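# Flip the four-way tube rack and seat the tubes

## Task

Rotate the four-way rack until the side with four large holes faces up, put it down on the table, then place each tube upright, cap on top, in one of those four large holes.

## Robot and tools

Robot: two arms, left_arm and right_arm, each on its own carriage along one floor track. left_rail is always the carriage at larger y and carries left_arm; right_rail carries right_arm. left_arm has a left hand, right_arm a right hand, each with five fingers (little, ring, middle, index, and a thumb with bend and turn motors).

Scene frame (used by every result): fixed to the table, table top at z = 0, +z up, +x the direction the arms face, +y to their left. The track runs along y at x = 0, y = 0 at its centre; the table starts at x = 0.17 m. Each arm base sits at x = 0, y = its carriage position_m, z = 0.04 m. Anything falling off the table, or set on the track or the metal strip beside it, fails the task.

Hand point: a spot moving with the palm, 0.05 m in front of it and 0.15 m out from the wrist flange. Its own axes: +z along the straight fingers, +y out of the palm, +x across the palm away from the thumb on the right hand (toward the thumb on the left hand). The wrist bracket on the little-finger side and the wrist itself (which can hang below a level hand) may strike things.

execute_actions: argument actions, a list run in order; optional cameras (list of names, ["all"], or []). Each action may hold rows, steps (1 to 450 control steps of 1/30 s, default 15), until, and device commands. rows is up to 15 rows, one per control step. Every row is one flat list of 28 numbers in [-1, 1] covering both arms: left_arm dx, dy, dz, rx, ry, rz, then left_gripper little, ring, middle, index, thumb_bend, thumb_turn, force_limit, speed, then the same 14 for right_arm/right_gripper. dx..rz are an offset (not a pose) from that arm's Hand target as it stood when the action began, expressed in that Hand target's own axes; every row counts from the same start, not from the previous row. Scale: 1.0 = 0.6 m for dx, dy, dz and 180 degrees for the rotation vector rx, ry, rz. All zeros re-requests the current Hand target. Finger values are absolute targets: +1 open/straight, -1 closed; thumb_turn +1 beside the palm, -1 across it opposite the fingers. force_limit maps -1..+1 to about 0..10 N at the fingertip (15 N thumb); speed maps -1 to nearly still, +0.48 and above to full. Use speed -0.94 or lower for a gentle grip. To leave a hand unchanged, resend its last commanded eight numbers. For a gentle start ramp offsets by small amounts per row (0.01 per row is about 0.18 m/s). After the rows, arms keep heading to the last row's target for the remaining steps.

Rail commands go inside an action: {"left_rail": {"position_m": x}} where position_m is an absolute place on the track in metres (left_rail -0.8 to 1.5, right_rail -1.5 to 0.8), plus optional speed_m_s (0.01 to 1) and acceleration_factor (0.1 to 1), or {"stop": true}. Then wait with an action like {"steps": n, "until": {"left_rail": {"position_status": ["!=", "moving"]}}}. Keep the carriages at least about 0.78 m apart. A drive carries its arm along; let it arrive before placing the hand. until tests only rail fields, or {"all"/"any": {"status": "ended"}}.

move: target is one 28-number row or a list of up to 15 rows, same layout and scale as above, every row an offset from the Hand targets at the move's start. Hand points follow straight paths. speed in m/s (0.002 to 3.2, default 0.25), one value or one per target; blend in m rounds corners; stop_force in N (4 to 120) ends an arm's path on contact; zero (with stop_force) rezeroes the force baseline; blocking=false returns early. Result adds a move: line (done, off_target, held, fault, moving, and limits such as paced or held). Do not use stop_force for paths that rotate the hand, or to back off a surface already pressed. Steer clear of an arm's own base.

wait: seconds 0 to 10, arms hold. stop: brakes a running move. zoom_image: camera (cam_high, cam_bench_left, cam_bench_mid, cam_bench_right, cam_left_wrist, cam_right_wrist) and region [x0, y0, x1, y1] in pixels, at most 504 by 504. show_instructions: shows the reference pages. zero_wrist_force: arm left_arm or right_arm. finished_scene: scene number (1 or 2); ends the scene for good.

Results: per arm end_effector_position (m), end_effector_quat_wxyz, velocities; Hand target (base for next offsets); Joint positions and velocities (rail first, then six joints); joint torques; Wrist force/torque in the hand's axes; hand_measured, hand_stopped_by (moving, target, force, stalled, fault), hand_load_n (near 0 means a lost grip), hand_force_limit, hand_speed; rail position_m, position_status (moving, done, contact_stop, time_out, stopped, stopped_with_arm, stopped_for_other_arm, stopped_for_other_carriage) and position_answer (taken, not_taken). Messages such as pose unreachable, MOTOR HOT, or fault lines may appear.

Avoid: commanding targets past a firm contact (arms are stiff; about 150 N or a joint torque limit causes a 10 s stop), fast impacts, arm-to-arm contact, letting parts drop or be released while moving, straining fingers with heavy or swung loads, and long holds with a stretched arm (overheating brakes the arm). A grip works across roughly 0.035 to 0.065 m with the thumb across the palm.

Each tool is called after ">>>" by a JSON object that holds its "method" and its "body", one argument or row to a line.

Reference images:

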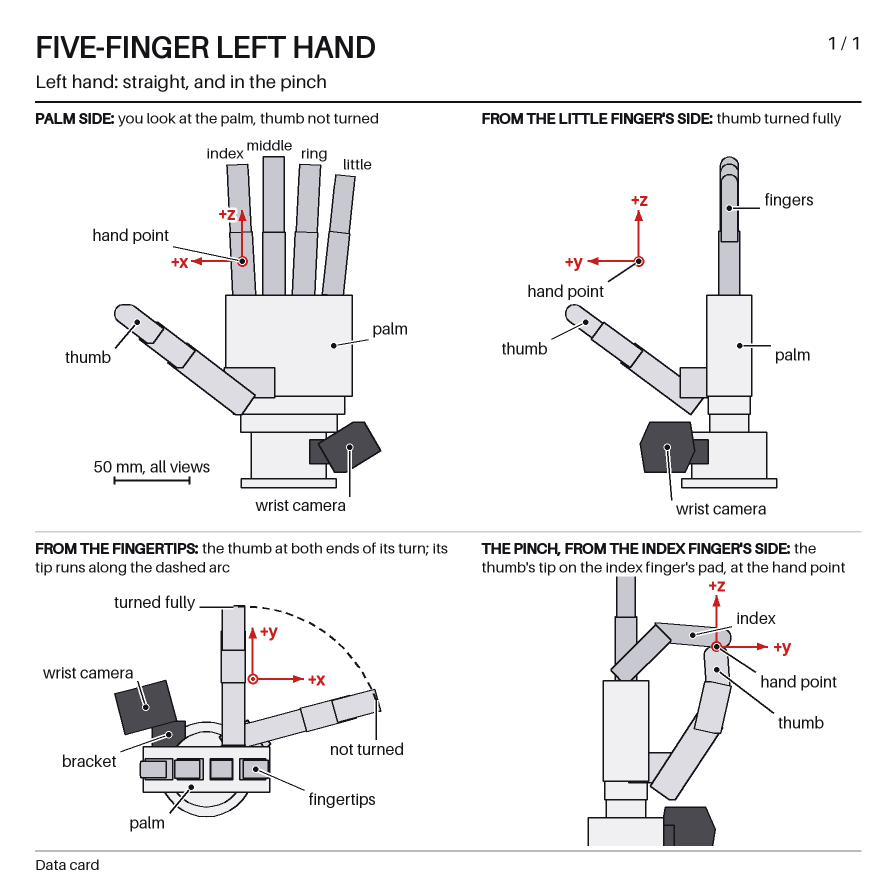

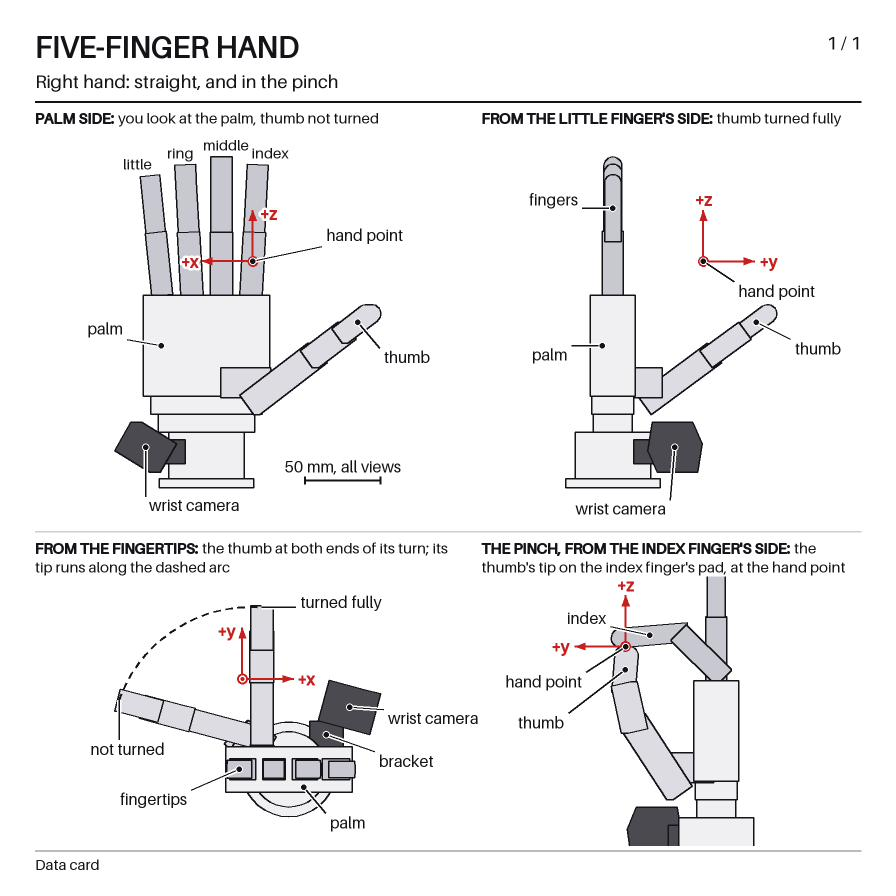

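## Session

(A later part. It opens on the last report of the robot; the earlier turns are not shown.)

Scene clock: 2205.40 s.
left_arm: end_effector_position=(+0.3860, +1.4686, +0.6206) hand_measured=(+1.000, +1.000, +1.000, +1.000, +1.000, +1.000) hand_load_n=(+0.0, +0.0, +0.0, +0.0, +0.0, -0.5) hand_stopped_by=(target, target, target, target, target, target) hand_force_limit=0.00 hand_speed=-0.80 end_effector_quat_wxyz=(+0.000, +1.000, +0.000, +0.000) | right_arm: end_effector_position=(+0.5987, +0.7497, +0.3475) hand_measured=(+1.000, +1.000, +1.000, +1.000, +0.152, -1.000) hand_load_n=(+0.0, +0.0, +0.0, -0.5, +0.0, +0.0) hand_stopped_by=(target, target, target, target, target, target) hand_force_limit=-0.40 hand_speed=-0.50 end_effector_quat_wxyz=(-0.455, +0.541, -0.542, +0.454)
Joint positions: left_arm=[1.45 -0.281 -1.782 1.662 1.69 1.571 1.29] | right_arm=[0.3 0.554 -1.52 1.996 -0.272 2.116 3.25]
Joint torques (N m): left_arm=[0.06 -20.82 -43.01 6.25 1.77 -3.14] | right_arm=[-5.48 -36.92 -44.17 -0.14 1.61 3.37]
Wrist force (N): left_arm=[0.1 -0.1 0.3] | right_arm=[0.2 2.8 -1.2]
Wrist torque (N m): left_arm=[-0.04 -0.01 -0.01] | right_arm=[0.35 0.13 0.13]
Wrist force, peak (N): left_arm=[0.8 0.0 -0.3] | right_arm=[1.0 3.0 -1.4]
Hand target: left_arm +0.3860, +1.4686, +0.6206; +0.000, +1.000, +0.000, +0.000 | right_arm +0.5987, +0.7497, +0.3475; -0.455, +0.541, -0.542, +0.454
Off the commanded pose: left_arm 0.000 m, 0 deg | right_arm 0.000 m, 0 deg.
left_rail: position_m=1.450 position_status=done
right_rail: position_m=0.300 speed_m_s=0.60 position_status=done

>>> {"method": "move", "body": {
  "target": [0,0,0,0,0,0,1,1,1,1,1,1,0,-0.8,0.833,0,-0.08,0,0,0,1,1,1,1,0.152,-1,-0.4,-0.5],
  "speed": 0.5
}}

>>> {"method": "execute_actions", "body": {
  "actions": [
    {"right_rail": {"position_m": 0.6, "acceleration_factor": 1, "speed_m_s": 0.6}, "steps": 200, "until": {"right_rail": {"position_status": ["!=", "moving"]}}}
  ],
  "cameras": ["cam_bench_mid", "cam_bench_left"]
}}

Scene clock: 2214.70 s.
left_arm: end_effector_position=(+0.3860, +1.4686, +0.6206) hand_measured=(+1.000, +1.000, +1.000, +1.000, +1.000, +1.000) hand_load_n=(+0.0, +0.0, +0.0, +0.5, +0.0, +0.0) hand_stopped_by=(target, target, target, target, target, target) hand_force_limit=0.00 hand_speed=-0.80 end_effector_quat_wxyz=(+0.000, +1.000, +0.000, +0.000) | right_arm: end_effector_position=(+0.5511, +0.2499, +0.3553) hand_measured=(+1.000, +1.000, +1.000, +1.000, +0.152, -1.000) hand_load_n=(+0.0, +0.0, +0.0, +0.0, +0.0, +0.0) hand_stopped_by=(target, target, target, target, target, target) hand_force_limit=-0.40 hand_speed=-0.50 end_effector_quat_wxyz=(-0.455, +0.541, -0.542, +0.454)
Joint positions: left_arm=[1.45 -0.281 -1.782 1.662 1.69 1.571 1.29] | right_arm=[0.3 -0.863 -1.985 2.352 -0.102 0.726 2.943]
Joint torques (N m): left_arm=[1.53 -21.66 -43.64 6.65 2.08 -3.57] | right_arm=[-18.47 3.53 -48.51 3.65 -2.24 -3.44]
Wrist force (N): left_arm=[0.2 0.0 -0.1] | right_arm=[0.5 2.4 -1.3]
Wrist torque (N m): left_arm=[-0.02 -0.03 -0.01] | right_arm=[0.32 0.05 0.30]
Wrist force, peak (N): left_arm=[0.8 -0.4 0.5] | right_arm=[1.8 3.4 -1.2]
Hand target: left_arm +0.3860, +1.4686, +0.6206; +0.000, +1.000, +0.000, +0.000 | right_arm +0.5511, +0.2499, +0.3553; -0.455, +0.541, -0.542, +0.454
Off the commanded pose: left_arm 0.000 m, 0 deg | right_arm 0.000 m, 0 deg.
left_rail: position_m=1.450 position_status=done
right_rail: position_m=0.300 speed_m_s=0.60 position_status=done
move: done

Scene clock: 2216.50 s.
left_arm: end_effector_position=(+0.3860, +1.4686, +0.6206) hand_measured=(+1.000, +1.000, +1.000, +1.000, +1.000, +1.000) hand_load_n=(+0.0, +0.0, +0.0, -0.5, -0.5, +0.0) hand_stopped_by=(target, target, target, target, target, target) hand_force_limit=0.00 hand_speed=-0.80 end_effector_quat_wxyz=(+0.000, +1.000, +0.000, +0.000) | right_arm: end_effector_position=(+0.5511, +0.5499, +0.3553) hand_measured=(+1.000, +1.000, +1.000, +1.000, +0.152, -1.000) hand_load_n=(+0.0, +0.0, +0.0, +0.0, +0.0, +0.0) hand_stopped_by=(target, target, target, target, target, target) hand_force_limit=-0.40 hand_speed=-0.50 end_effector_quat_wxyz=(-0.455, +0.541, -0.542, +0.454)
Joint positions: left_arm=[1.45 -0.281 -1.782 1.662 1.69 1.571 1.29] | right_arm=[0.6 -0.863 -1.985 2.352 -0.102 0.726 2.943]
Joint torques (N m): left_arm=[1.99 -19.45 -43.58 6.47 1.62 -3.31] | right_arm=[-11.87 0.54 -44.88 1.63 -0.81 -3.4]
Wrist force (N): left_arm=[0.5 0.1 0.0] | right_arm=[0.2 2.7 -1.6]
Wrist torque (N m): left_arm=[0.00 -0.08 0.01] | right_arm=[0.38 0.10 0.29]
Wrist force, peak (N): left_arm=[0.8 0.3 0.5] | right_arm=[1.0 2.9 -1.5]
Hand target: left_arm +0.3860, +1.4686, +0.6206; +0.000, +1.000, +0.000, +0.000 | right_arm +0.5511, +0.5499, +0.3553; -0.455, +0.541, -0.542, +0.454
Off the commanded pose: left_arm 0.000 m, 0 deg | right_arm 0.000 m, 0 deg.
left_rail: position_m=1.450 position_status=done
right_rail: position_m=0.600 speed_m_s=0.60 position_status=done
Images, in order (width x height): cam_bench_left 504x504, cam_bench_mid 504x504.

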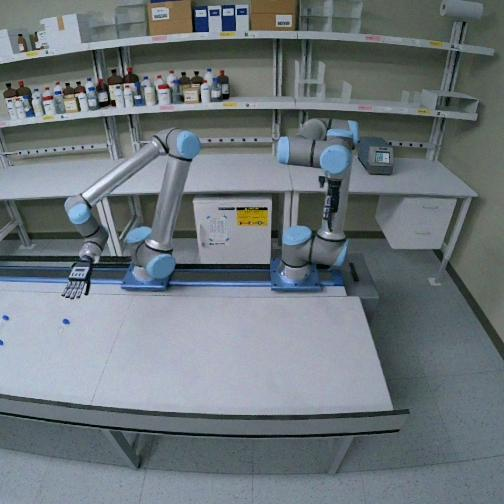

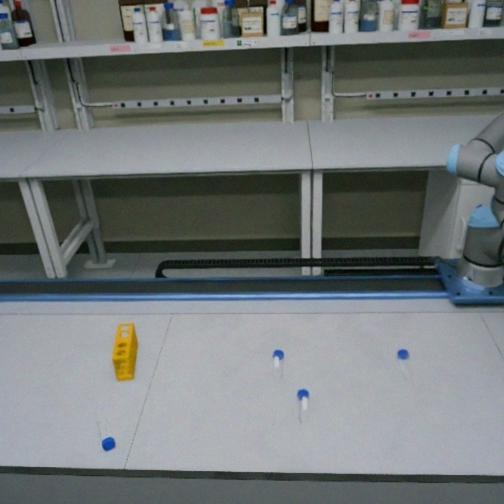

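>>> {"method": "move", "body": {
  "target": [0,0,0,0,0,0,1,1,1,1,1,1,0,-0.8,0.3,0.2625,-0.192,0,0.4925,0.087,1,1,1,1,0.152,-1,-0.4,-0.5],
  "speed": 0.3,
  "cameras": ["cam_right_wrist", "cam_bench_left"]
}}

Scene clock: 2228.17 s.
left_arm: end_effector_position=(+0.3860, +1.4686, +0.6206) hand_measured=(+1.000, +1.000, +1.000, +1.000, +1.000, +1.000) hand_load_n=(+0.0, +0.0, +0.0, +0.0, +0.0, +0.0) hand_stopped_by=(target, target, target, target, target, target) hand_force_limit=0.00 hand_speed=-0.80 end_effector_quat_wxyz=(+0.000, +1.000, +0.000, +0.000) | right_arm: end_effector_position=(+0.4102, +0.3702, +0.2200) hand_measured=(+1.000, +1.000, +1.000, +1.000, +0.152, -1.000) hand_load_n=(+0.0, +0.0, +0.0, +0.0, +0.0, +0.0) hand_stopped_by=(target, target, target, target, target, target) hand_force_limit=-0.40 hand_speed=-0.50 end_effector_quat_wxyz=(+0.000, +0.000, +0.766, -0.642)
Joint positions: left_arm=[1.45 -0.281 -1.782 1.662 1.69 1.571 1.29] | right_arm=[0.6 -0.416 -1.611 2.379 -0.353 2.693 3.52]
Joint torques (N m): left_arm=[0.64 -21.65 -43.88 6.33 1.65 -3.49] | right_arm=[-15.39 -14.6 -36.79 5.07 2.98 3.29]
Wrist force (N): left_arm=[0.5 -0.3 0.0] | right_arm=[0.4 2.6 -1.4]
Wrist torque (N m): left_arm=[-0.07 -0.08 0.02] | right_arm=[0.36 0.07 0.10]
Wrist force, peak (N): left_arm=[0.9 0.0 -0.2] | right_arm=[0.1 3.1 -1.5]
Hand target: left_arm +0.3860, +1.4686, +0.6206; +0.000, +1.000, +0.000, +0.000 | right_arm +0.4102, +0.3702, +0.2200; +0.000, +0.000, +0.767, -0.642
Off the commanded pose: left_arm 0.000 m, 0 deg | right_arm 0.000 m, 0 deg.
left_rail: position_m=1.450 position_status=done
right_rail: position_m=0.600 speed_m_s=0.60 position_status=done
move: done
camera_calibration:
cam_right_wrist: T_world_to_cam=[[-0.286719, 0.161063, -0.944379, 0.268264], [0.794226, 0.591202, -0.140303, -0.522368], [0.535721, -0.790278, -0.297429, 0.251473], [0, 0, 0, 1]] pos_world=[0.357075, 0.464351, 0.254848]
Images, in order (width x height): cam_bench_left 504x504, cam_right_wrist 672x504.

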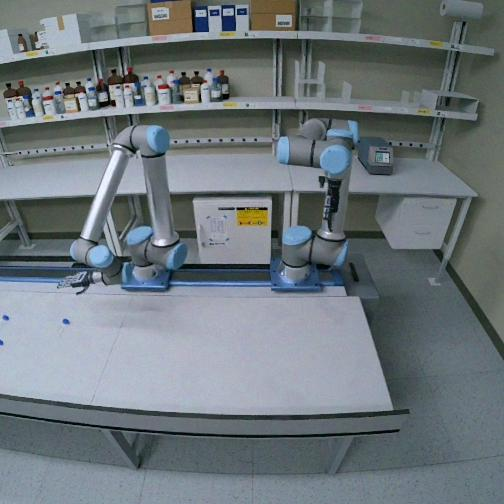

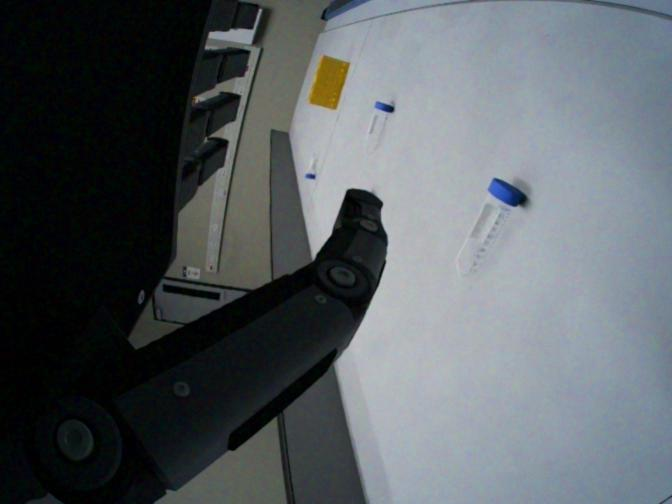

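>>> {"method": "move", "body": {
  "target": [0,0,0,0,0,0,1,1,1,1,1,1,0,-0.8,-0.0167,0.1955,0.2352,0,0.0241,0.0043,1,1,1,1,0.2,-1,-0.4,-0.5],
  "speed": 0.2,
  "cameras": ["cam_right_wrist"]
}}

Scene clock: 2254.83 s.
left_arm: end_effector_position=(+0.3860, +1.4686, +0.6206) hand_measured=(+1.000, +1.000, +1.000, +1.000, +1.000, +1.000) hand_load_n=(+0.0, +0.0, +0.0, +0.0, +0.0, +0.0) hand_stopped_by=(target, target, target, target, target, target) hand_force_limit=0.00 hand_speed=-0.80 end_effector_quat_wxyz=(+0.000, +1.000, +0.000, +0.000) | right_arm: end_effector_position=(+0.4201, +0.2518, +0.0798) hand_measured=(+1.000, +1.000, +1.000, +1.000, +0.200, -1.000) hand_load_n=(+0.0, +0.0, -0.5, +0.0, +0.0, +0.0) hand_stopped_by=(target, target, target, target, target, target) hand_force_limit=-0.40 hand_speed=-0.50 end_effector_quat_wxyz=(-0.025, +0.030, +0.766, -0.642)
Joint positions: left_arm=[1.45 -0.281 -1.782 1.662 1.69 1.571 1.29] | right_arm=[0.6 -0.654 -1.3 2.408 -0.792 2.542 3.405]
Joint torques (N m): left_arm=[0 -22.73 -43.69 6.54 2.04 -3.36] | right_arm=[-14.77 -30.73 -26.98 -3.94 -1.28 -3.8]
Wrist force (N): left_arm=[0.3 -0.1 0.1] | right_arm=[0.1 2.6 -1.4]
Wrist torque (N m): left_arm=[-0.03 -0.05 0.00] | right_arm=[0.37 0.11 0.30]
Wrist force, peak (N): left_arm=[0.9 0.6 0.4] | right_arm=[0.1 3.3 -1.1]
Hand target: left_arm +0.3860, +1.4686, +0.6206; +0.000, +1.000, +0.000, +0.000 | right_arm +0.4202, +0.2517, +0.0798; -0.025, +0.030, +0.766, -0.642
Off the commanded pose: left_arm 0.000 m, 0 deg | right_arm 0.000 m, 0 deg.
left_rail: position_m=1.450 position_status=done
right_rail: position_m=0.600 speed_m_s=0.60 position_status=done
move: done
camera_calibration:
cam_right_wrist: T_world_to_cam=[[-0.273343, 0.182872, -0.944374, 0.146769], [0.837463, 0.528228, -0.14011, -0.48227], [0.473222, -0.829176, -0.297536, 0.146922], [0, 0, 0, 1]] pos_world=[0.374475, 0.349733, 0.114748]
Images, in order (width x height): cam_right_wrist 672x504.

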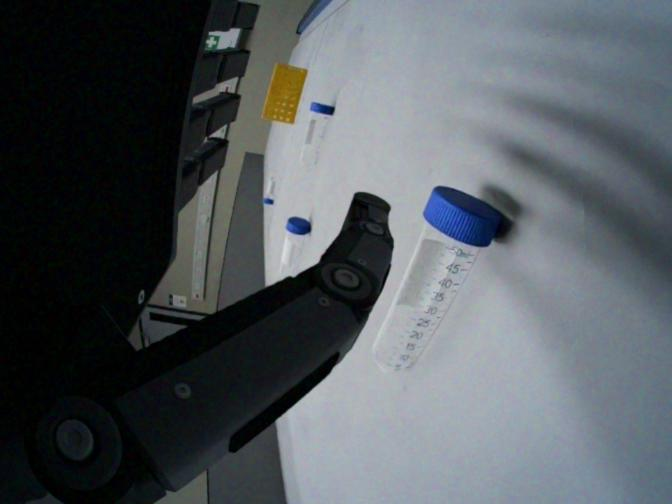

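>>> {"method": "move", "body": {
  "target": [0,0,0,0,0,0,1,1,1,1,1,1,0,-0.8,-0.0057,0.1043,0.0208,0,-0.0137,-0.0024,1,1,1,1,0.2,-1,-0.4,-0.5],
  "speed": 0.08,
  "stop_force": 6,
  "cameras": ["cam_right_wrist"]
}}

Scene clock: 2271.30 s.
left_arm: end_effector_position=(+0.3860, +1.4686, +0.6206) hand_measured=(+1.000, +1.000, +1.000, +1.000, +1.000, +1.000) hand_load_n=(+0.0, +0.0, -0.5, +0.0, +0.0, +0.5) hand_stopped_by=(target, target, target, target, target, target) hand_force_limit=0.00 hand_speed=-0.80 end_effector_quat_wxyz=(+0.000, +1.000, +0.000, +0.000) | right_arm: end_effector_position=(+0.4235, +0.2502, +0.0160) hand_measured=(+1.000, +1.000, +1.000, +1.000, +0.200, -1.000) hand_load_n=(-0.5, +0.0, +0.0, +0.0, +0.0, +0.0) hand_stopped_by=(target, target, target, target, target, target) hand_force_limit=-0.40 hand_speed=-0.50 end_effector_quat_wxyz=(-0.011, +0.013, +0.766, -0.642)
Joint positions: left_arm=[1.45 -0.281 -1.782 1.662 1.69 1.571 1.29] | right_arm=[0.6 -0.671 -1.165 2.44 -0.985 2.484 3.374]
Joint torques (N m): left_arm=[1.81 -21.67 -44.02 6.36 2.13 -3.47] | right_arm=[-17.06 -30.43 -3.34 -4.33 -1.33 -3.6]
Wrist force (N): left_arm=[0.3 -0.1 -0.2] | right_arm=[0.1 2.9 -1.4]
Wrist torque (N m): left_arm=[-0.02 -0.05 0.00] | right_arm=[0.40 0.11 0.31]
Wrist force, peak (N): left_arm=[0.8 0.4 0.4] | right_arm=[0.2 3.7 -1.2]
Hand target: left_arm +0.3860, +1.4686, +0.6206; +0.000, +1.000, +0.000, +0.000 | right_arm +0.4235, +0.2502, +0.0160; -0.011, +0.013, +0.766, -0.642
Off the commanded pose: left_arm 0.000 m, 0 deg | right_arm 0.000 m, 0 deg.
left_rail: position_m=1.450 position_status=done
right_rail: position_m=0.600 speed_m_s=0.60 position_status=done
move: done
camera_calibration:
cam_right_wrist: T_world_to_cam=[[-0.281007, 0.170689, -0.944405, 0.0939072], [0.813582, 0.564322, -0.140087, -0.492078], [0.509037, -0.807716, -0.297448, 0.104541], [0, 0, 0, 1]] pos_world=[0.373519, 0.346101, 0.0508482]
Images, in order (width x height): cam_right_wrist 672x504.

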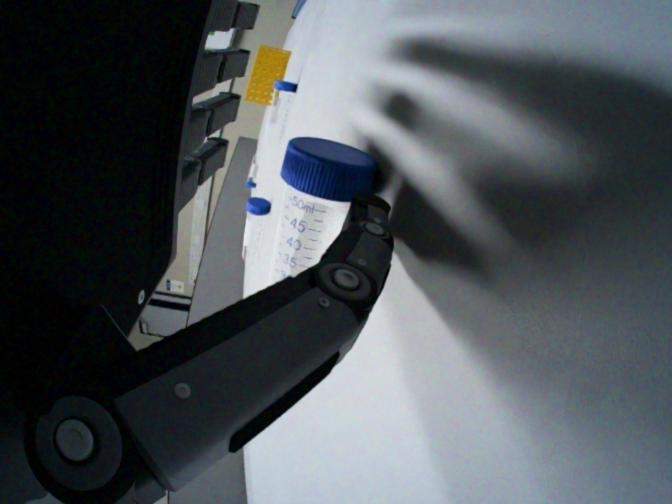

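>>> {"method": "move", "body": {
  "target": [0,0,0,0,0,0,1,1,1,1,1,1,0,-0.8,0,-0.0035,0.0197,0,0,0,1,1,1,1,0.2,-1,-0.4,-0.5],
  "speed": 0.03
}}

>>> {"method": "execute_actions", "body": {
  "actions": [
    {"rows": [[0,0,0,0,0,0,1,1,1,1,1,1,0,-0.8,0,0,0,0,0,0,1,1,0.5,0.5,0.2,-1,-0.3,-0.3]], "steps": 30},
    {"rows": [[0,0,0,0,0,0,1,1,1,1,1,1,0,-0.8,0,0,0,0,0,0,1,1,-0.1,-0.1,0.2,-1,-0.4,-0.7]], "steps": 75}
  ],
  "cameras": ["cam_right_wrist"]
}}

Scene clock: 2279.30 s.
left_arm: end_effector_position=(+0.3860, +1.4686, +0.6206) hand_measured=(+1.000, +1.000, +1.000, +1.000, +1.000, +1.000) hand_load_n=(+0.0, +0.0, +0.0, +0.0, +0.0, +0.0) hand_stopped_by=(target, target, target, target, target, target) hand_force_limit=0.00 hand_speed=-0.80 end_effector_quat_wxyz=(+0.000, +1.000, +0.000, +0.000) | right_arm: end_effector_position=(+0.4231, +0.2383, +0.0160) hand_measured=(+1.000, +1.000, +1.000, +1.000, +0.200, -1.000) hand_load_n=(+0.0, +0.0, +0.0, +0.0, +0.0, +0.0) hand_stopped_by=(target, target, target, target, target, target) hand_force_limit=-0.40 hand_speed=-0.50 end_effector_quat_wxyz=(-0.011, +0.013, +0.766, -0.642)
Joint positions: left_arm=[1.45 -0.281 -1.782 1.662 1.69 1.571 1.29] | right_arm=[0.6 -0.697 -1.164 2.437 -0.991 2.46 3.363]
Joint torques (N m): left_arm=[2.19 -21.95 -42.69 6.32 1.72 -3.42] | right_arm=[-15.42 -35.04 -21.01 -4.21 -0.75 -3.44]
Wrist force (N): left_arm=[0.6 0.2 -0.2] | right_arm=[0.1 3.1 -1.3]
Wrist torque (N m): left_arm=[0.02 -0.10 0.02] | right_arm=[0.43 0.10 0.32]
Wrist force, peak (N): left_arm=[1.1 -0.2 0.1] | right_arm=[-0.1 3.3 -1.3]
Hand target: left_arm +0.3860, +1.4686, +0.6206; +0.000, +1.000, +0.000, +0.000 | right_arm +0.4231, +0.2382, +0.0160; -0.011, +0.013, +0.766, -0.642
Off the commanded pose: left_arm 0.000 m, 0 deg | right_arm 0.000 m, 0 deg.
left_rail: position_m=1.450 position_status=done
right_rail: position_m=0.600 speed_m_s=0.60 position_status=done
move: done

Scene clock: 2283.00 s.
left_arm: end_effector_position=(+0.3860, +1.4686, +0.6206) hand_measured=(+1.000, +1.000, +1.000, +1.000, +1.000, +1.000) hand_load_n=(+0.0, +0.0, +0.0, +0.0, +0.0, +0.0) hand_stopped_by=(target, target, target, target, target, target) hand_force_limit=0.00 hand_speed=-0.80 end_effector_quat_wxyz=(+0.000, +1.000, +0.000, +0.000) | right_arm: end_effector_position=(+0.4231, +0.2382, +0.0160) hand_measured=(+1.000, +1.000, +0.200, +0.172, +0.202, -1.000) hand_load_n=(+0.0, +0.0, +7.5, +4.5, +5.5, -1.5) hand_stopped_by=(target, target, force, force, target, target) hand_force_limit=-0.40 hand_speed=-0.70 end_effector_quat_wxyz=(-0.011, +0.013, +0.766, -0.642)
Joint positions: left_arm=[1.45 -0.281 -1.782 1.662 1.69 1.571 1.29] | right_arm=[0.6 -0.697 -1.164 2.437 -0.991 2.459 3.363]
Joint torques (N m): left_arm=[0.25 -22.72 -43.23 6.8 1.89 -3.53] | right_arm=[-10.16 -42.79 -9.75 -0.57 -0.72 -3.3]
Wrist force (N): left_arm=[0.3 0.0 0.1] | right_arm=[-0.4 -3.7 -2.8]
Wrist torque (N m): left_arm=[-0.03 -0.05 0.00] | right_arm=[0.44 0.11 0.24]
Wrist force, peak (N): left_arm=[0.7 0.9 -0.1] | right_arm=[-1.0 -4.6 -2.3]
Hand target: left_arm +0.3860, +1.4686, +0.6206; +0.000, +1.000, +0.000, +0.000 | right_arm +0.4231, +0.2382, +0.0160; -0.011, +0.013, +0.766, -0.642
Off the commanded pose: left_arm 0.000 m, 0 deg | right_arm 0.000 m, 0 deg.
left_rail: position_m=1.450 position_status=done
right_rail: position_m=0.600 speed_m_s=0.60 position_status=done
camera_calibration:
cam_right_wrist: T_world_to_cam=[[-0.281007, 0.170689, -0.944405, 0.0958601], [0.813582, 0.564322, -0.140087, -0.484924], [0.509037, -0.807716, -0.297448, 0.0949709], [0, 0, 0, 1]] pos_world=[0.373119, 0.334001, 0.0508482]
Images, in order (width x height): cam_right_wrist 672x504.

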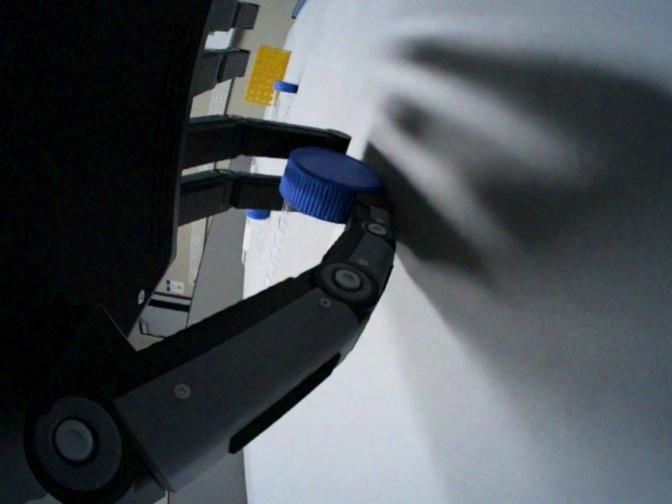

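>>> {"method": "move", "body": {
  "target": [
    [0,0,0,0,0,0,1,1,1,1,1,1,0,-0.8,0,-0.1,-0.018,0,0,0,1,1,-0.1,-0.1,0.2,-1,-0.4,-0.7],
    [0,0,0,0,0,0,1,1,1,1,1,1,0,-0.8,0,-0.4,-0.07,0.0437,0.0437,-0.498,1,1,-0.1,-0.1,0.2,-1,-0.4,-0.7]
  ],
  "speed": [0.08, 0.2],
  "cameras": ["cam_right_wrist", "cam_bench_left"]
}}

Scene clock: 2301.77 s.
left_arm: end_effector_position=(+0.3860, +1.4686, +0.6206) hand_measured=(+1.000, +1.000, +1.000, +1.000, +1.000, +1.000) hand_load_n=(+0.0, +0.0, +0.0, +0.0, +0.0, +0.0) hand_stopped_by=(target, target, target, target, target, target) hand_force_limit=0.00 hand_speed=-0.80 end_effector_quat_wxyz=(+0.000, +1.000, +0.000, +0.000) | right_arm: end_effector_position=(+0.4230, +0.2375, +0.2596) hand_measured=(+1.000, +1.000, +0.200, +0.172, +0.202, -1.000) hand_load_n=(+0.0, +0.0, +6.0, +3.5, +7.5, -1.0) hand_stopped_by=(target, target, force, force, target, target) hand_force_limit=-0.40 hand_speed=-0.70 end_effector_quat_wxyz=(+0.508, +0.491, -0.509, +0.492)
Joint positions: left_arm=[1.45 -0.281 -1.782 1.662 1.69 1.571 1.29] | right_arm=[0.6 -0.55 -1.439 2.258 -0.816 2.626 1.575]
Joint torques (N m): left_arm=[0.55 -20.29 -43.68 6.33 1.69 -3.22] | right_arm=[14.93 -47.35 -21.17 -5.2 -1.46 -3.47]
Wrist force (N): left_arm=[0.5 0.1 -0.2] | right_arm=[-2.7 0.8 -1.8]
Wrist torque (N m): left_arm=[0.01 -0.09 0.01] | right_arm=[0.24 0.55 0.14]
Wrist force, peak (N): left_arm=[1.1 0.2 0.1] | right_arm=[-0.6 -4.1 -2.9]
Hand target: left_arm +0.3860, +1.4686, +0.6206; +0.000, +1.000, +0.000, +0.000 | right_arm +0.4229, +0.2375, +0.2596; +0.508, +0.491, -0.509, +0.492
Off the commanded pose: left_arm 0.000 m, 0 deg | right_arm 0.000 m, 0 deg.
left_rail: position_m=1.450 position_status=done
right_rail: position_m=0.600 speed_m_s=0.60 position_status=done
move: done
camera_calibration:
cam_right_wrist: T_world_to_cam=[[-0.958272, 0.0258042, 0.28469, 0.327762], [-0.220507, 0.567037, -0.793628, 0.156033], [-0.181909, -0.823288, -0.537686, 0.525235], [0, 0, 0, 1]] pos_world=[0.444036, 0.335485, 0.312933]
Images, in order (width x height): cam_bench_left 504x504, cam_right_wrist 672x504.

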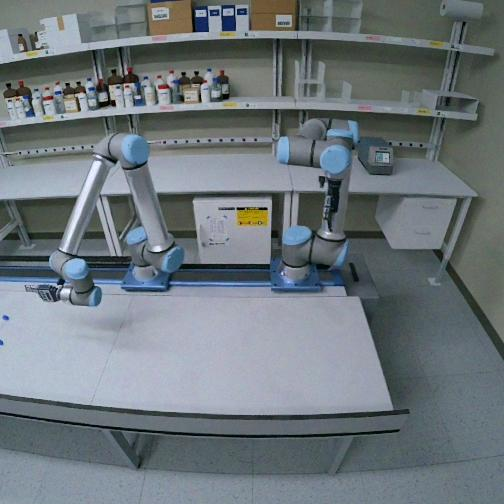

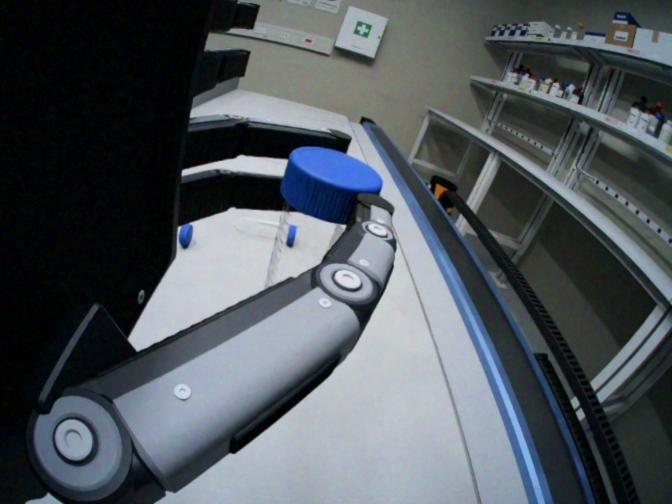

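>>> {"method": "execute_actions", "body": {
  "actions": [
    {"right_rail": {"position_m": 0.0, "acceleration_factor": 0.5, "speed_m_s": 0.5}, "steps": 200, "until": {"right_rail": {"position_status": ["!=", "moving"]}}}
  ],
  "cameras": ["cam_right_wrist", "cam_bench_mid", "cam_bench_right"]
}}

Scene clock: 2320.20 s.
left_arm: end_effector_position=(+0.3860, +1.4686, +0.6206) hand_measured=(+1.000, +1.000, +1.000, +1.000, +1.000, +1.000) hand_load_n=(+0.0, +0.0, +0.0, +0.0, -0.5, +0.0) hand_stopped_by=(target, target, target, target, target, target) hand_force_limit=0.00 hand_speed=-0.80 end_effector_quat_wxyz=(+0.000, +1.000, +0.000, +0.000) | right_arm: end_effector_position=(+0.4230, -0.3625, +0.2596) hand_measured=(+1.000, +1.000, +0.200, +0.172, +0.202, -1.000) hand_load_n=(+0.0, +0.0, +6.0, +3.5, +7.5, -1.0) hand_stopped_by=(target, target, force, force, target, target) hand_force_limit=-0.40 hand_speed=-0.70 end_effector_quat_wxyz=(+0.508, +0.491, -0.509, +0.492)
Joint positions: left_arm=[1.45 -0.281 -1.782 1.662 1.69 1.571 1.29] | right_arm=[0 -0.55 -1.439 2.258 -0.816 2.626 1.575]
Joint torques (N m): left_arm=[1.65 -21.59 -43.13 6.36 2.13 -3.55] | right_arm=[-1.77 -34.32 -26.03 -4.3 -1.33 -3.5]
Wrist force (N): left_arm=[0.5 -0.3 -0.3] | right_arm=[-2.7 1.0 -1.6]
Wrist torque (N m): left_arm=[-0.05 -0.09 0.03] | right_arm=[0.27 0.56 0.14]
Wrist force, peak (N): left_arm=[0.9 0.1 -0.2] | right_arm=[-2.9 1.0 -2.3]
Hand target: left_arm +0.3860, +1.4686, +0.6206; +0.000, +1.000, +0.000, +0.000 | right_arm +0.4229, -0.3625, +0.2596; +0.508, +0.491, -0.509, +0.492
Off the commanded pose: left_arm 0.000 m, 0 deg | right_arm 0.000 m, 0 deg.
left_rail: position_m=1.450 position_status=done
right_rail: position_m=0.000 speed_m_s=0.50 position_status=done
camera_calibration:
cam_right_wrist: T_world_to_cam=[[-0.958247, 0.0257731, 0.284779, 0.343194], [-0.220622, 0.56693, -0.793673, 0.496234], [-0.181905, -0.823363, -0.537573, 0.0312871], [0, 0, 0, 1]] pos_world=[0.444036, -0.264415, 0.312932]
Images, in order (width x height): cam_bench_mid 504x504, cam_bench_right 504x504, cam_right_wrist 672x504.

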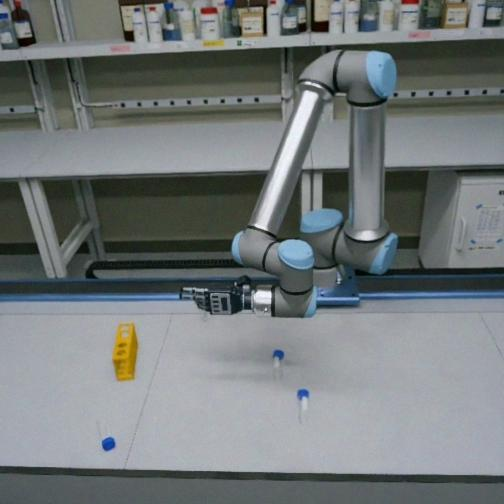

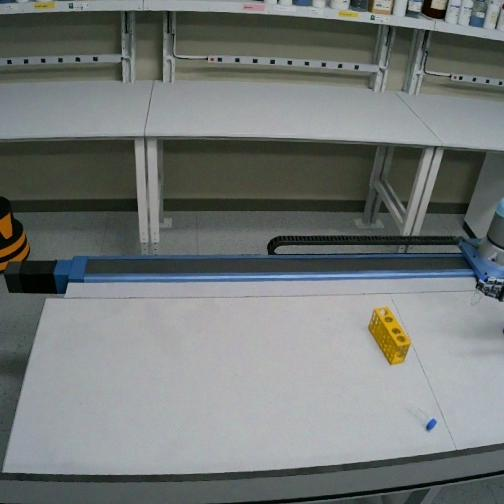

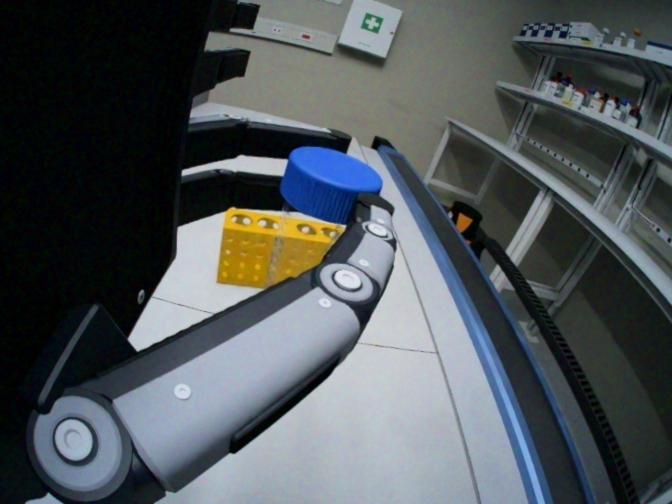

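>>> {"method": "zoom_image", "body": {
  "camera": "cam_right_wrist",
  "region": [200, 130, 400, 300]
}}

>>> {"method": "zoom_image", "body": {
  "camera": "cam_bench_right",
  "region": [350, 290, 430, 370]
}}

Scaled by 2.520 from the camera's 672x504 image, which has a finer 960x720 frame.

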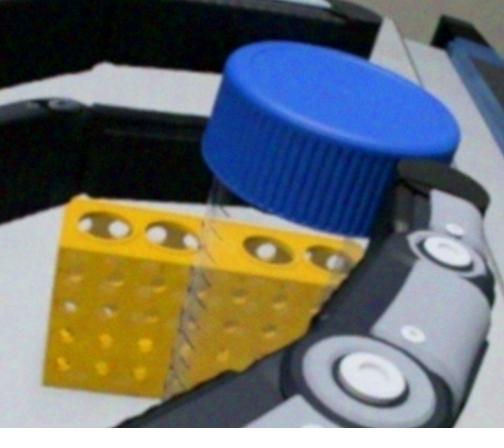

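Scaled by 6.300 from the camera's 504x504 image, which has a finer 720x720 frame.

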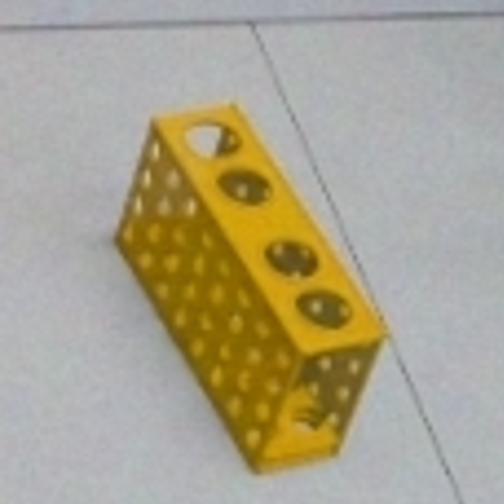

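>>> {"method": "move", "body": {
  "target": [0,0,0,0,0,0,1,1,1,1,1,1,0,-0.8,-0.041,0.1123,0.3363,0.0744,0,0,1,1,-0.1,-0.1,0.2,-1,-0.4,-0.7],
  "speed": 0.15,
  "cameras": ["cam_right_wrist", "cam_bench_mid", "cam_bench_right"]
}}

>>> {"method": "zoom_image", "body": {
  "camera": "cam_right_wrist",
  "region": [170, 130, 420, 330]
}}

>>> {"method": "zoom_image", "body": {
  "camera": "cam_bench_right",
  "region": [350, 250, 470, 370]
}}

>>> {"method": "zoom_image", "body": {
  "camera": "cam_bench_mid",
  "region": [80, 270, 200, 390]
}}

Scene clock: 2359.40 s.
left_arm: end_effector_position=(+0.3860, +1.4686, +0.6206) hand_measured=(+1.000, +1.000, +1.000, +1.000, +1.000, +1.000) hand_load_n=(+0.0, +0.0, +0.0, +0.0, +0.0, +0.0) hand_stopped_by=(target, target, target, target, target, target) hand_force_limit=0.00 hand_speed=-0.80 end_effector_quat_wxyz=(+0.000, +1.000, +0.000, +0.000) | right_arm: end_effector_position=(+0.3487, -0.5618, +0.2346) hand_measured=(+1.000, +1.000, +0.200, +0.172, +0.202, -1.000) hand_load_n=(+0.0, +0.0, +6.0, +3.5, +7.5, -1.0) hand_stopped_by=(target, target, force, force, target, target) hand_force_limit=-0.40 hand_speed=-0.70 end_effector_quat_wxyz=(+0.447, +0.547, -0.449, +0.548)
Joint positions: left_arm=[1.45 -0.281 -1.782 1.662 1.69 1.571 1.29] | right_arm=[0 -1.073 -1.467 2.358 -0.89 1.87 1.573]
Joint torques (N m): left_arm=[2.12 -22.79 -43.59 6.46 2.27 -3.52] | right_arm=[-13.19 -26.47 -37 -6.22 -1.48 2.02]
Wrist force (N): left_arm=[0.4 0.3 0.0] | right_arm=[-2.3 0.8 -1.6]
Wrist torque (N m): left_arm=[0.02 -0.06 0.00] | right_arm=[0.23 0.45 0.15]
Wrist force, peak (N): left_arm=[0.5 0.3 0.9] | right_arm=[-2.9 1.0 -2.1]
Hand target: left_arm +0.3860, +1.4686, +0.6206; +0.000, +1.000, +0.000, +0.000 | right_arm +0.3487, -0.5618, +0.2346; +0.447, +0.547, -0.449, +0.548
Off the commanded pose: left_arm 0.000 m, 0 deg | right_arm 0.000 m, 0 deg.
left_rail: position_m=1.450 position_status=done
right_rail: position_m=0.000 speed_m_s=0.50 position_status=done
move: done
camera_calibration:
cam_right_wrist: T_world_to_cam=[[-0.938234, -0.196576, 0.284735, 0.152466], [-0.345728, 0.499996, -0.794025, 0.579219], [0.0137196, -0.843422, -0.537076, -0.23939], [0, 0, 0, 1]] pos_world=[0.346585, -0.461544, 0.287931]
Images, in order (width x height): cam_bench_mid 504x504, cam_bench_right 504x504, cam_right_wrist 672x504.

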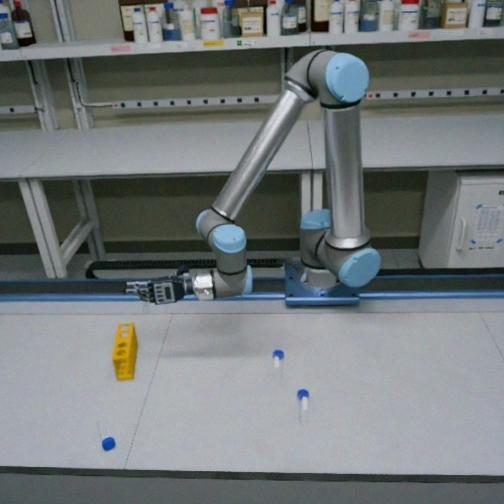

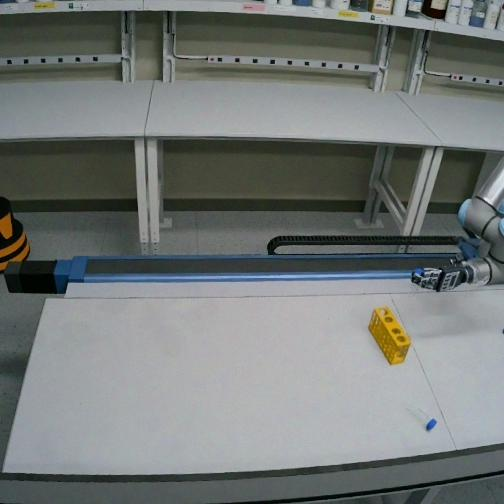

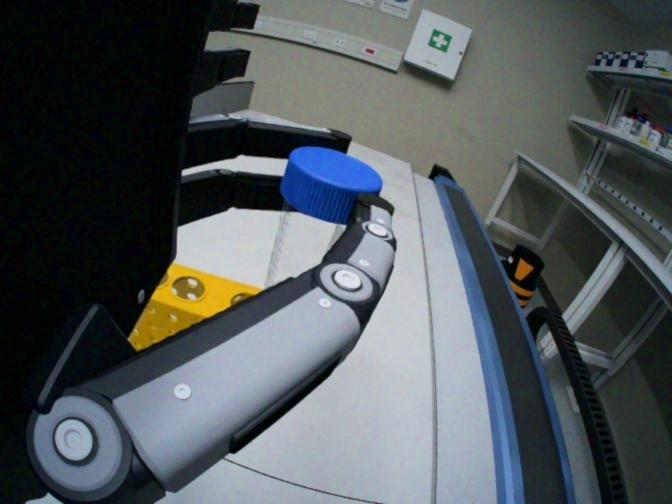

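Scaled by 2.016 from the camera's 672x504 image, which has a finer 960x720 frame.

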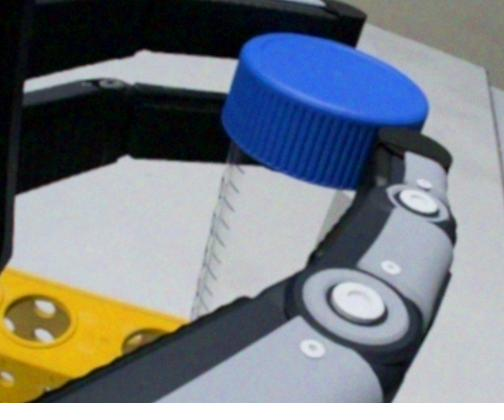

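Scaled by 4.200 from the camera's 504x504 image, which has a finer 720x720 frame.

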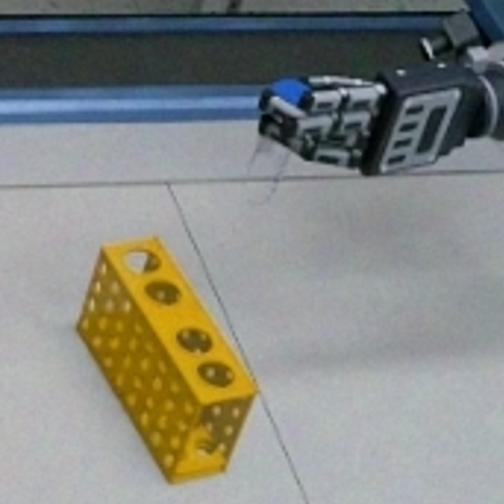

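Scaled by 4.200 from the camera's 504x504 image, which has a finer 720x720 frame.

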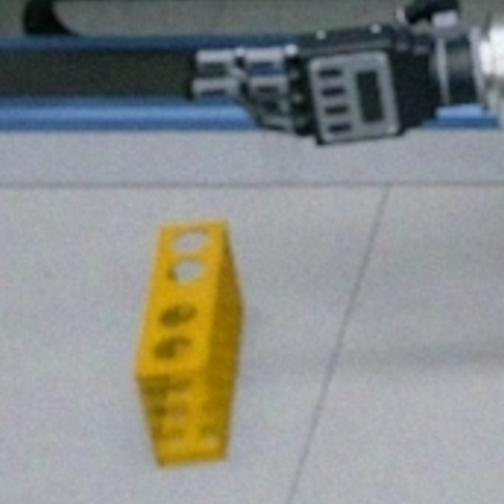

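>>> {"method": "move", "body": {
  "target": [0,0,0,0,0,0,1,1,1,1,1,1,0,-0.8,0,0.01,0.1515,0,0,0,1,1,-0.1,-0.1,0.2,-1,-0.4,-0.7],
  "speed": 0.1,
  "cameras": ["cam_right_wrist", "cam_bench_mid", "cam_bench_right"]
}}

>>> {"method": "zoom_image", "body": {
  "camera": "cam_bench_right",
  "region": [350, 260, 430, 370]
}}

>>> {"method": "zoom_image", "body": {
  "camera": "cam_bench_mid",
  "region": [80, 280, 170, 390]
}}

Scene clock: 2389.57 s.
left_arm: end_effector_position=(+0.3860, +1.4686, +0.6206) hand_measured=(+1.000, +1.000, +1.000, +1.000, +1.000, +1.000) hand_load_n=(+0.0, +0.0, +0.0, +0.0, +0.0, +0.0) hand_stopped_by=(target, target, target, target, target, target) hand_force_limit=0.00 hand_speed=-0.80 end_effector_quat_wxyz=(+0.000, +1.000, +0.000, +0.000) | right_arm: end_effector_position=(+0.3608, -0.6519, +0.2346) hand_measured=(+1.000, +1.000, +0.200, +0.172, +0.202, -1.000) hand_load_n=(+0.0, +0.0, +6.0, +3.5, +7.5, -1.0) hand_stopped_by=(target, target, force, force, target, target) hand_force_limit=-0.40 hand_speed=-0.70 end_effector_quat_wxyz=(+0.447, +0.547, -0.449, +0.548)
Joint positions: left_arm=[1.45 -0.281 -1.782 1.662 1.69 1.571 1.29] | right_arm=[0 -1.137 -1.363 2.228 -0.864 1.805 1.573]
Joint torques (N m): left_arm=[0.45 -20.26 -42.63 6.32 2.06 -3.53] | right_arm=[-16.86 -34.62 -37.7 1.97 -1.33 -3.11]
Wrist force (N): left_arm=[0.4 -0.3 0.1] | right_arm=[-2.4 0.9 -1.9]
Wrist torque (N m): left_arm=[-0.07 -0.07 0.01] | right_arm=[0.24 0.49 0.15]
Wrist force, peak (N): left_arm=[1.0 0.0 -0.5] | right_arm=[-2.7 0.7 -2.1]
Hand target: left_arm +0.3860, +1.4686, +0.6206; +0.000, +1.000, +0.000, +0.000 | right_arm +0.3608, -0.6521, +0.2346; +0.447, +0.547, -0.449, +0.548
Off the commanded pose: left_arm 0.000 m, 0 deg | right_arm 0.000 m, 0 deg.
left_rail: position_m=1.450 position_status=done
right_rail: position_m=0.000 speed_m_s=0.50 position_status=done
move: done
camera_calibration:
cam_right_wrist: T_world_to_cam=[[-0.938241, -0.196722, 0.284614, 0.146092], [-0.345703, 0.499943, -0.79407, 0.628347], [0.0139203, -0.84342, -0.537074, -0.315674], [0, 0, 0, 1]] pos_world=[0.358685, -0.551643, 0.287832]
Images, in order (width x height): cam_bench_mid 504x504, cam_bench_right 504x504, cam_right_wrist 672x504.

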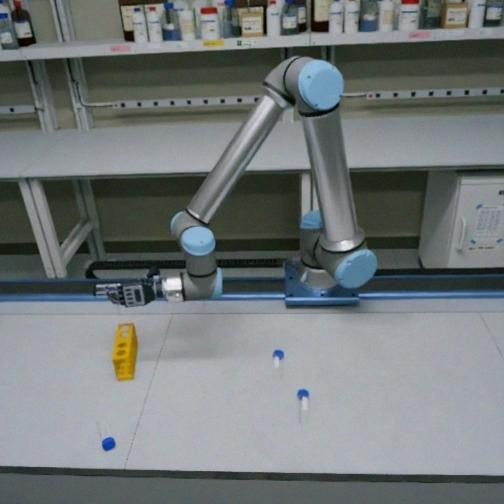

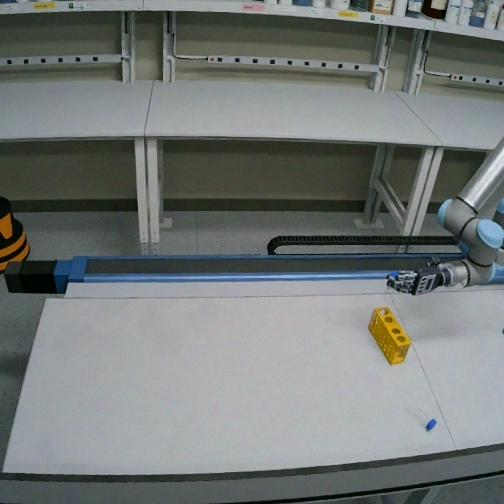

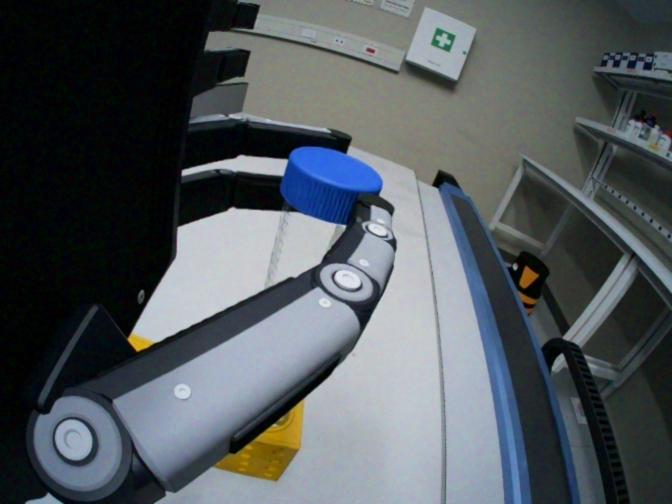

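Scaled by 4.582 from the camera's 504x504 image, which has a finer 720x720 frame.

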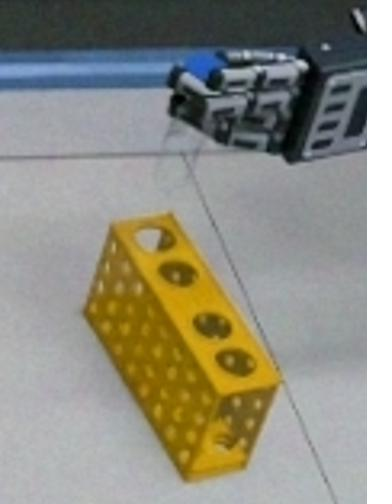

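Scaled by 4.582 from the camera's 504x504 image, which has a finer 720x720 frame.

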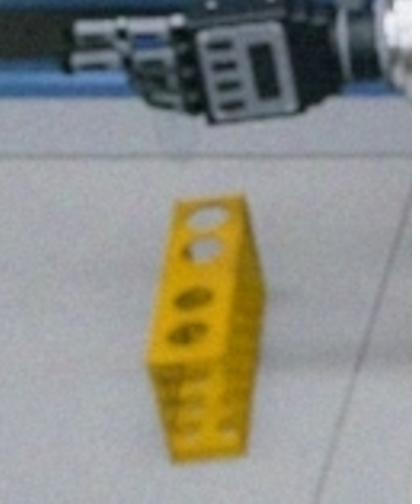

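>>> {"method": "zoom_image", "body": {
  "camera": "cam_bench_right",
  "region": [370, 280, 410, 325]
}}

>>> {"method": "zoom_image", "body": {
  "camera": "cam_bench_mid",
  "region": [100, 300, 150, 350]
}}

Scaled by 11.200 from the camera's 504x504 image, which has a finer 720x720 frame.

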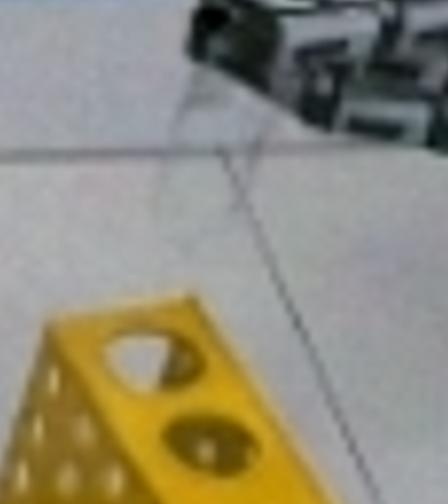

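Scaled by 10.080 from the camera's 504x504 image, which has a finer 720x720 frame.

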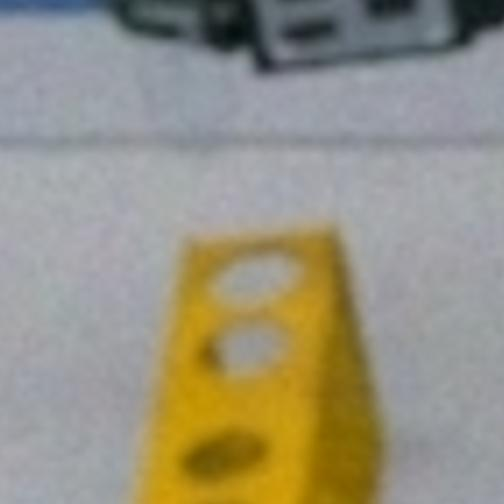

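>>> {"method": "zoom_image", "body": {
  "camera": "cam_bench_mid",
  "region": [105, 295, 140, 330]
}}

>>> {"method": "zoom_image", "body": {
  "camera": "cam_right_wrist",
  "region": [230, 140, 400, 310]
}}

Scaled by 14.400 from the camera's 504x504 image, which has a finer 720x720 frame.

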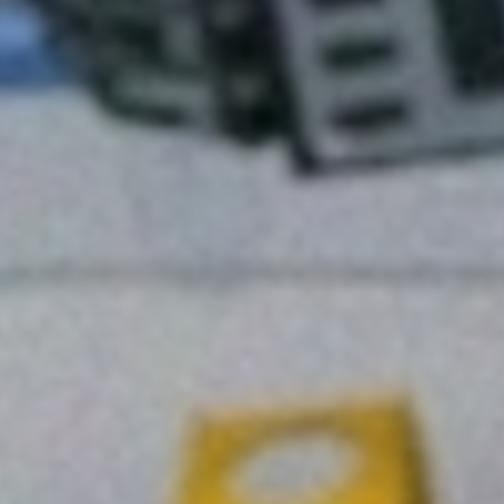

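Scaled by 2.965 from the camera's 672x504 image, which has a finer 960x720 frame.

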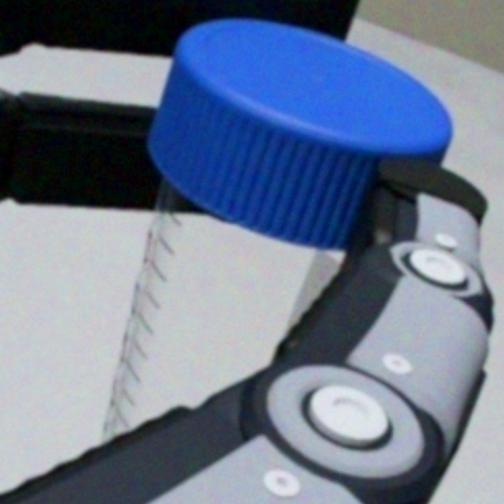

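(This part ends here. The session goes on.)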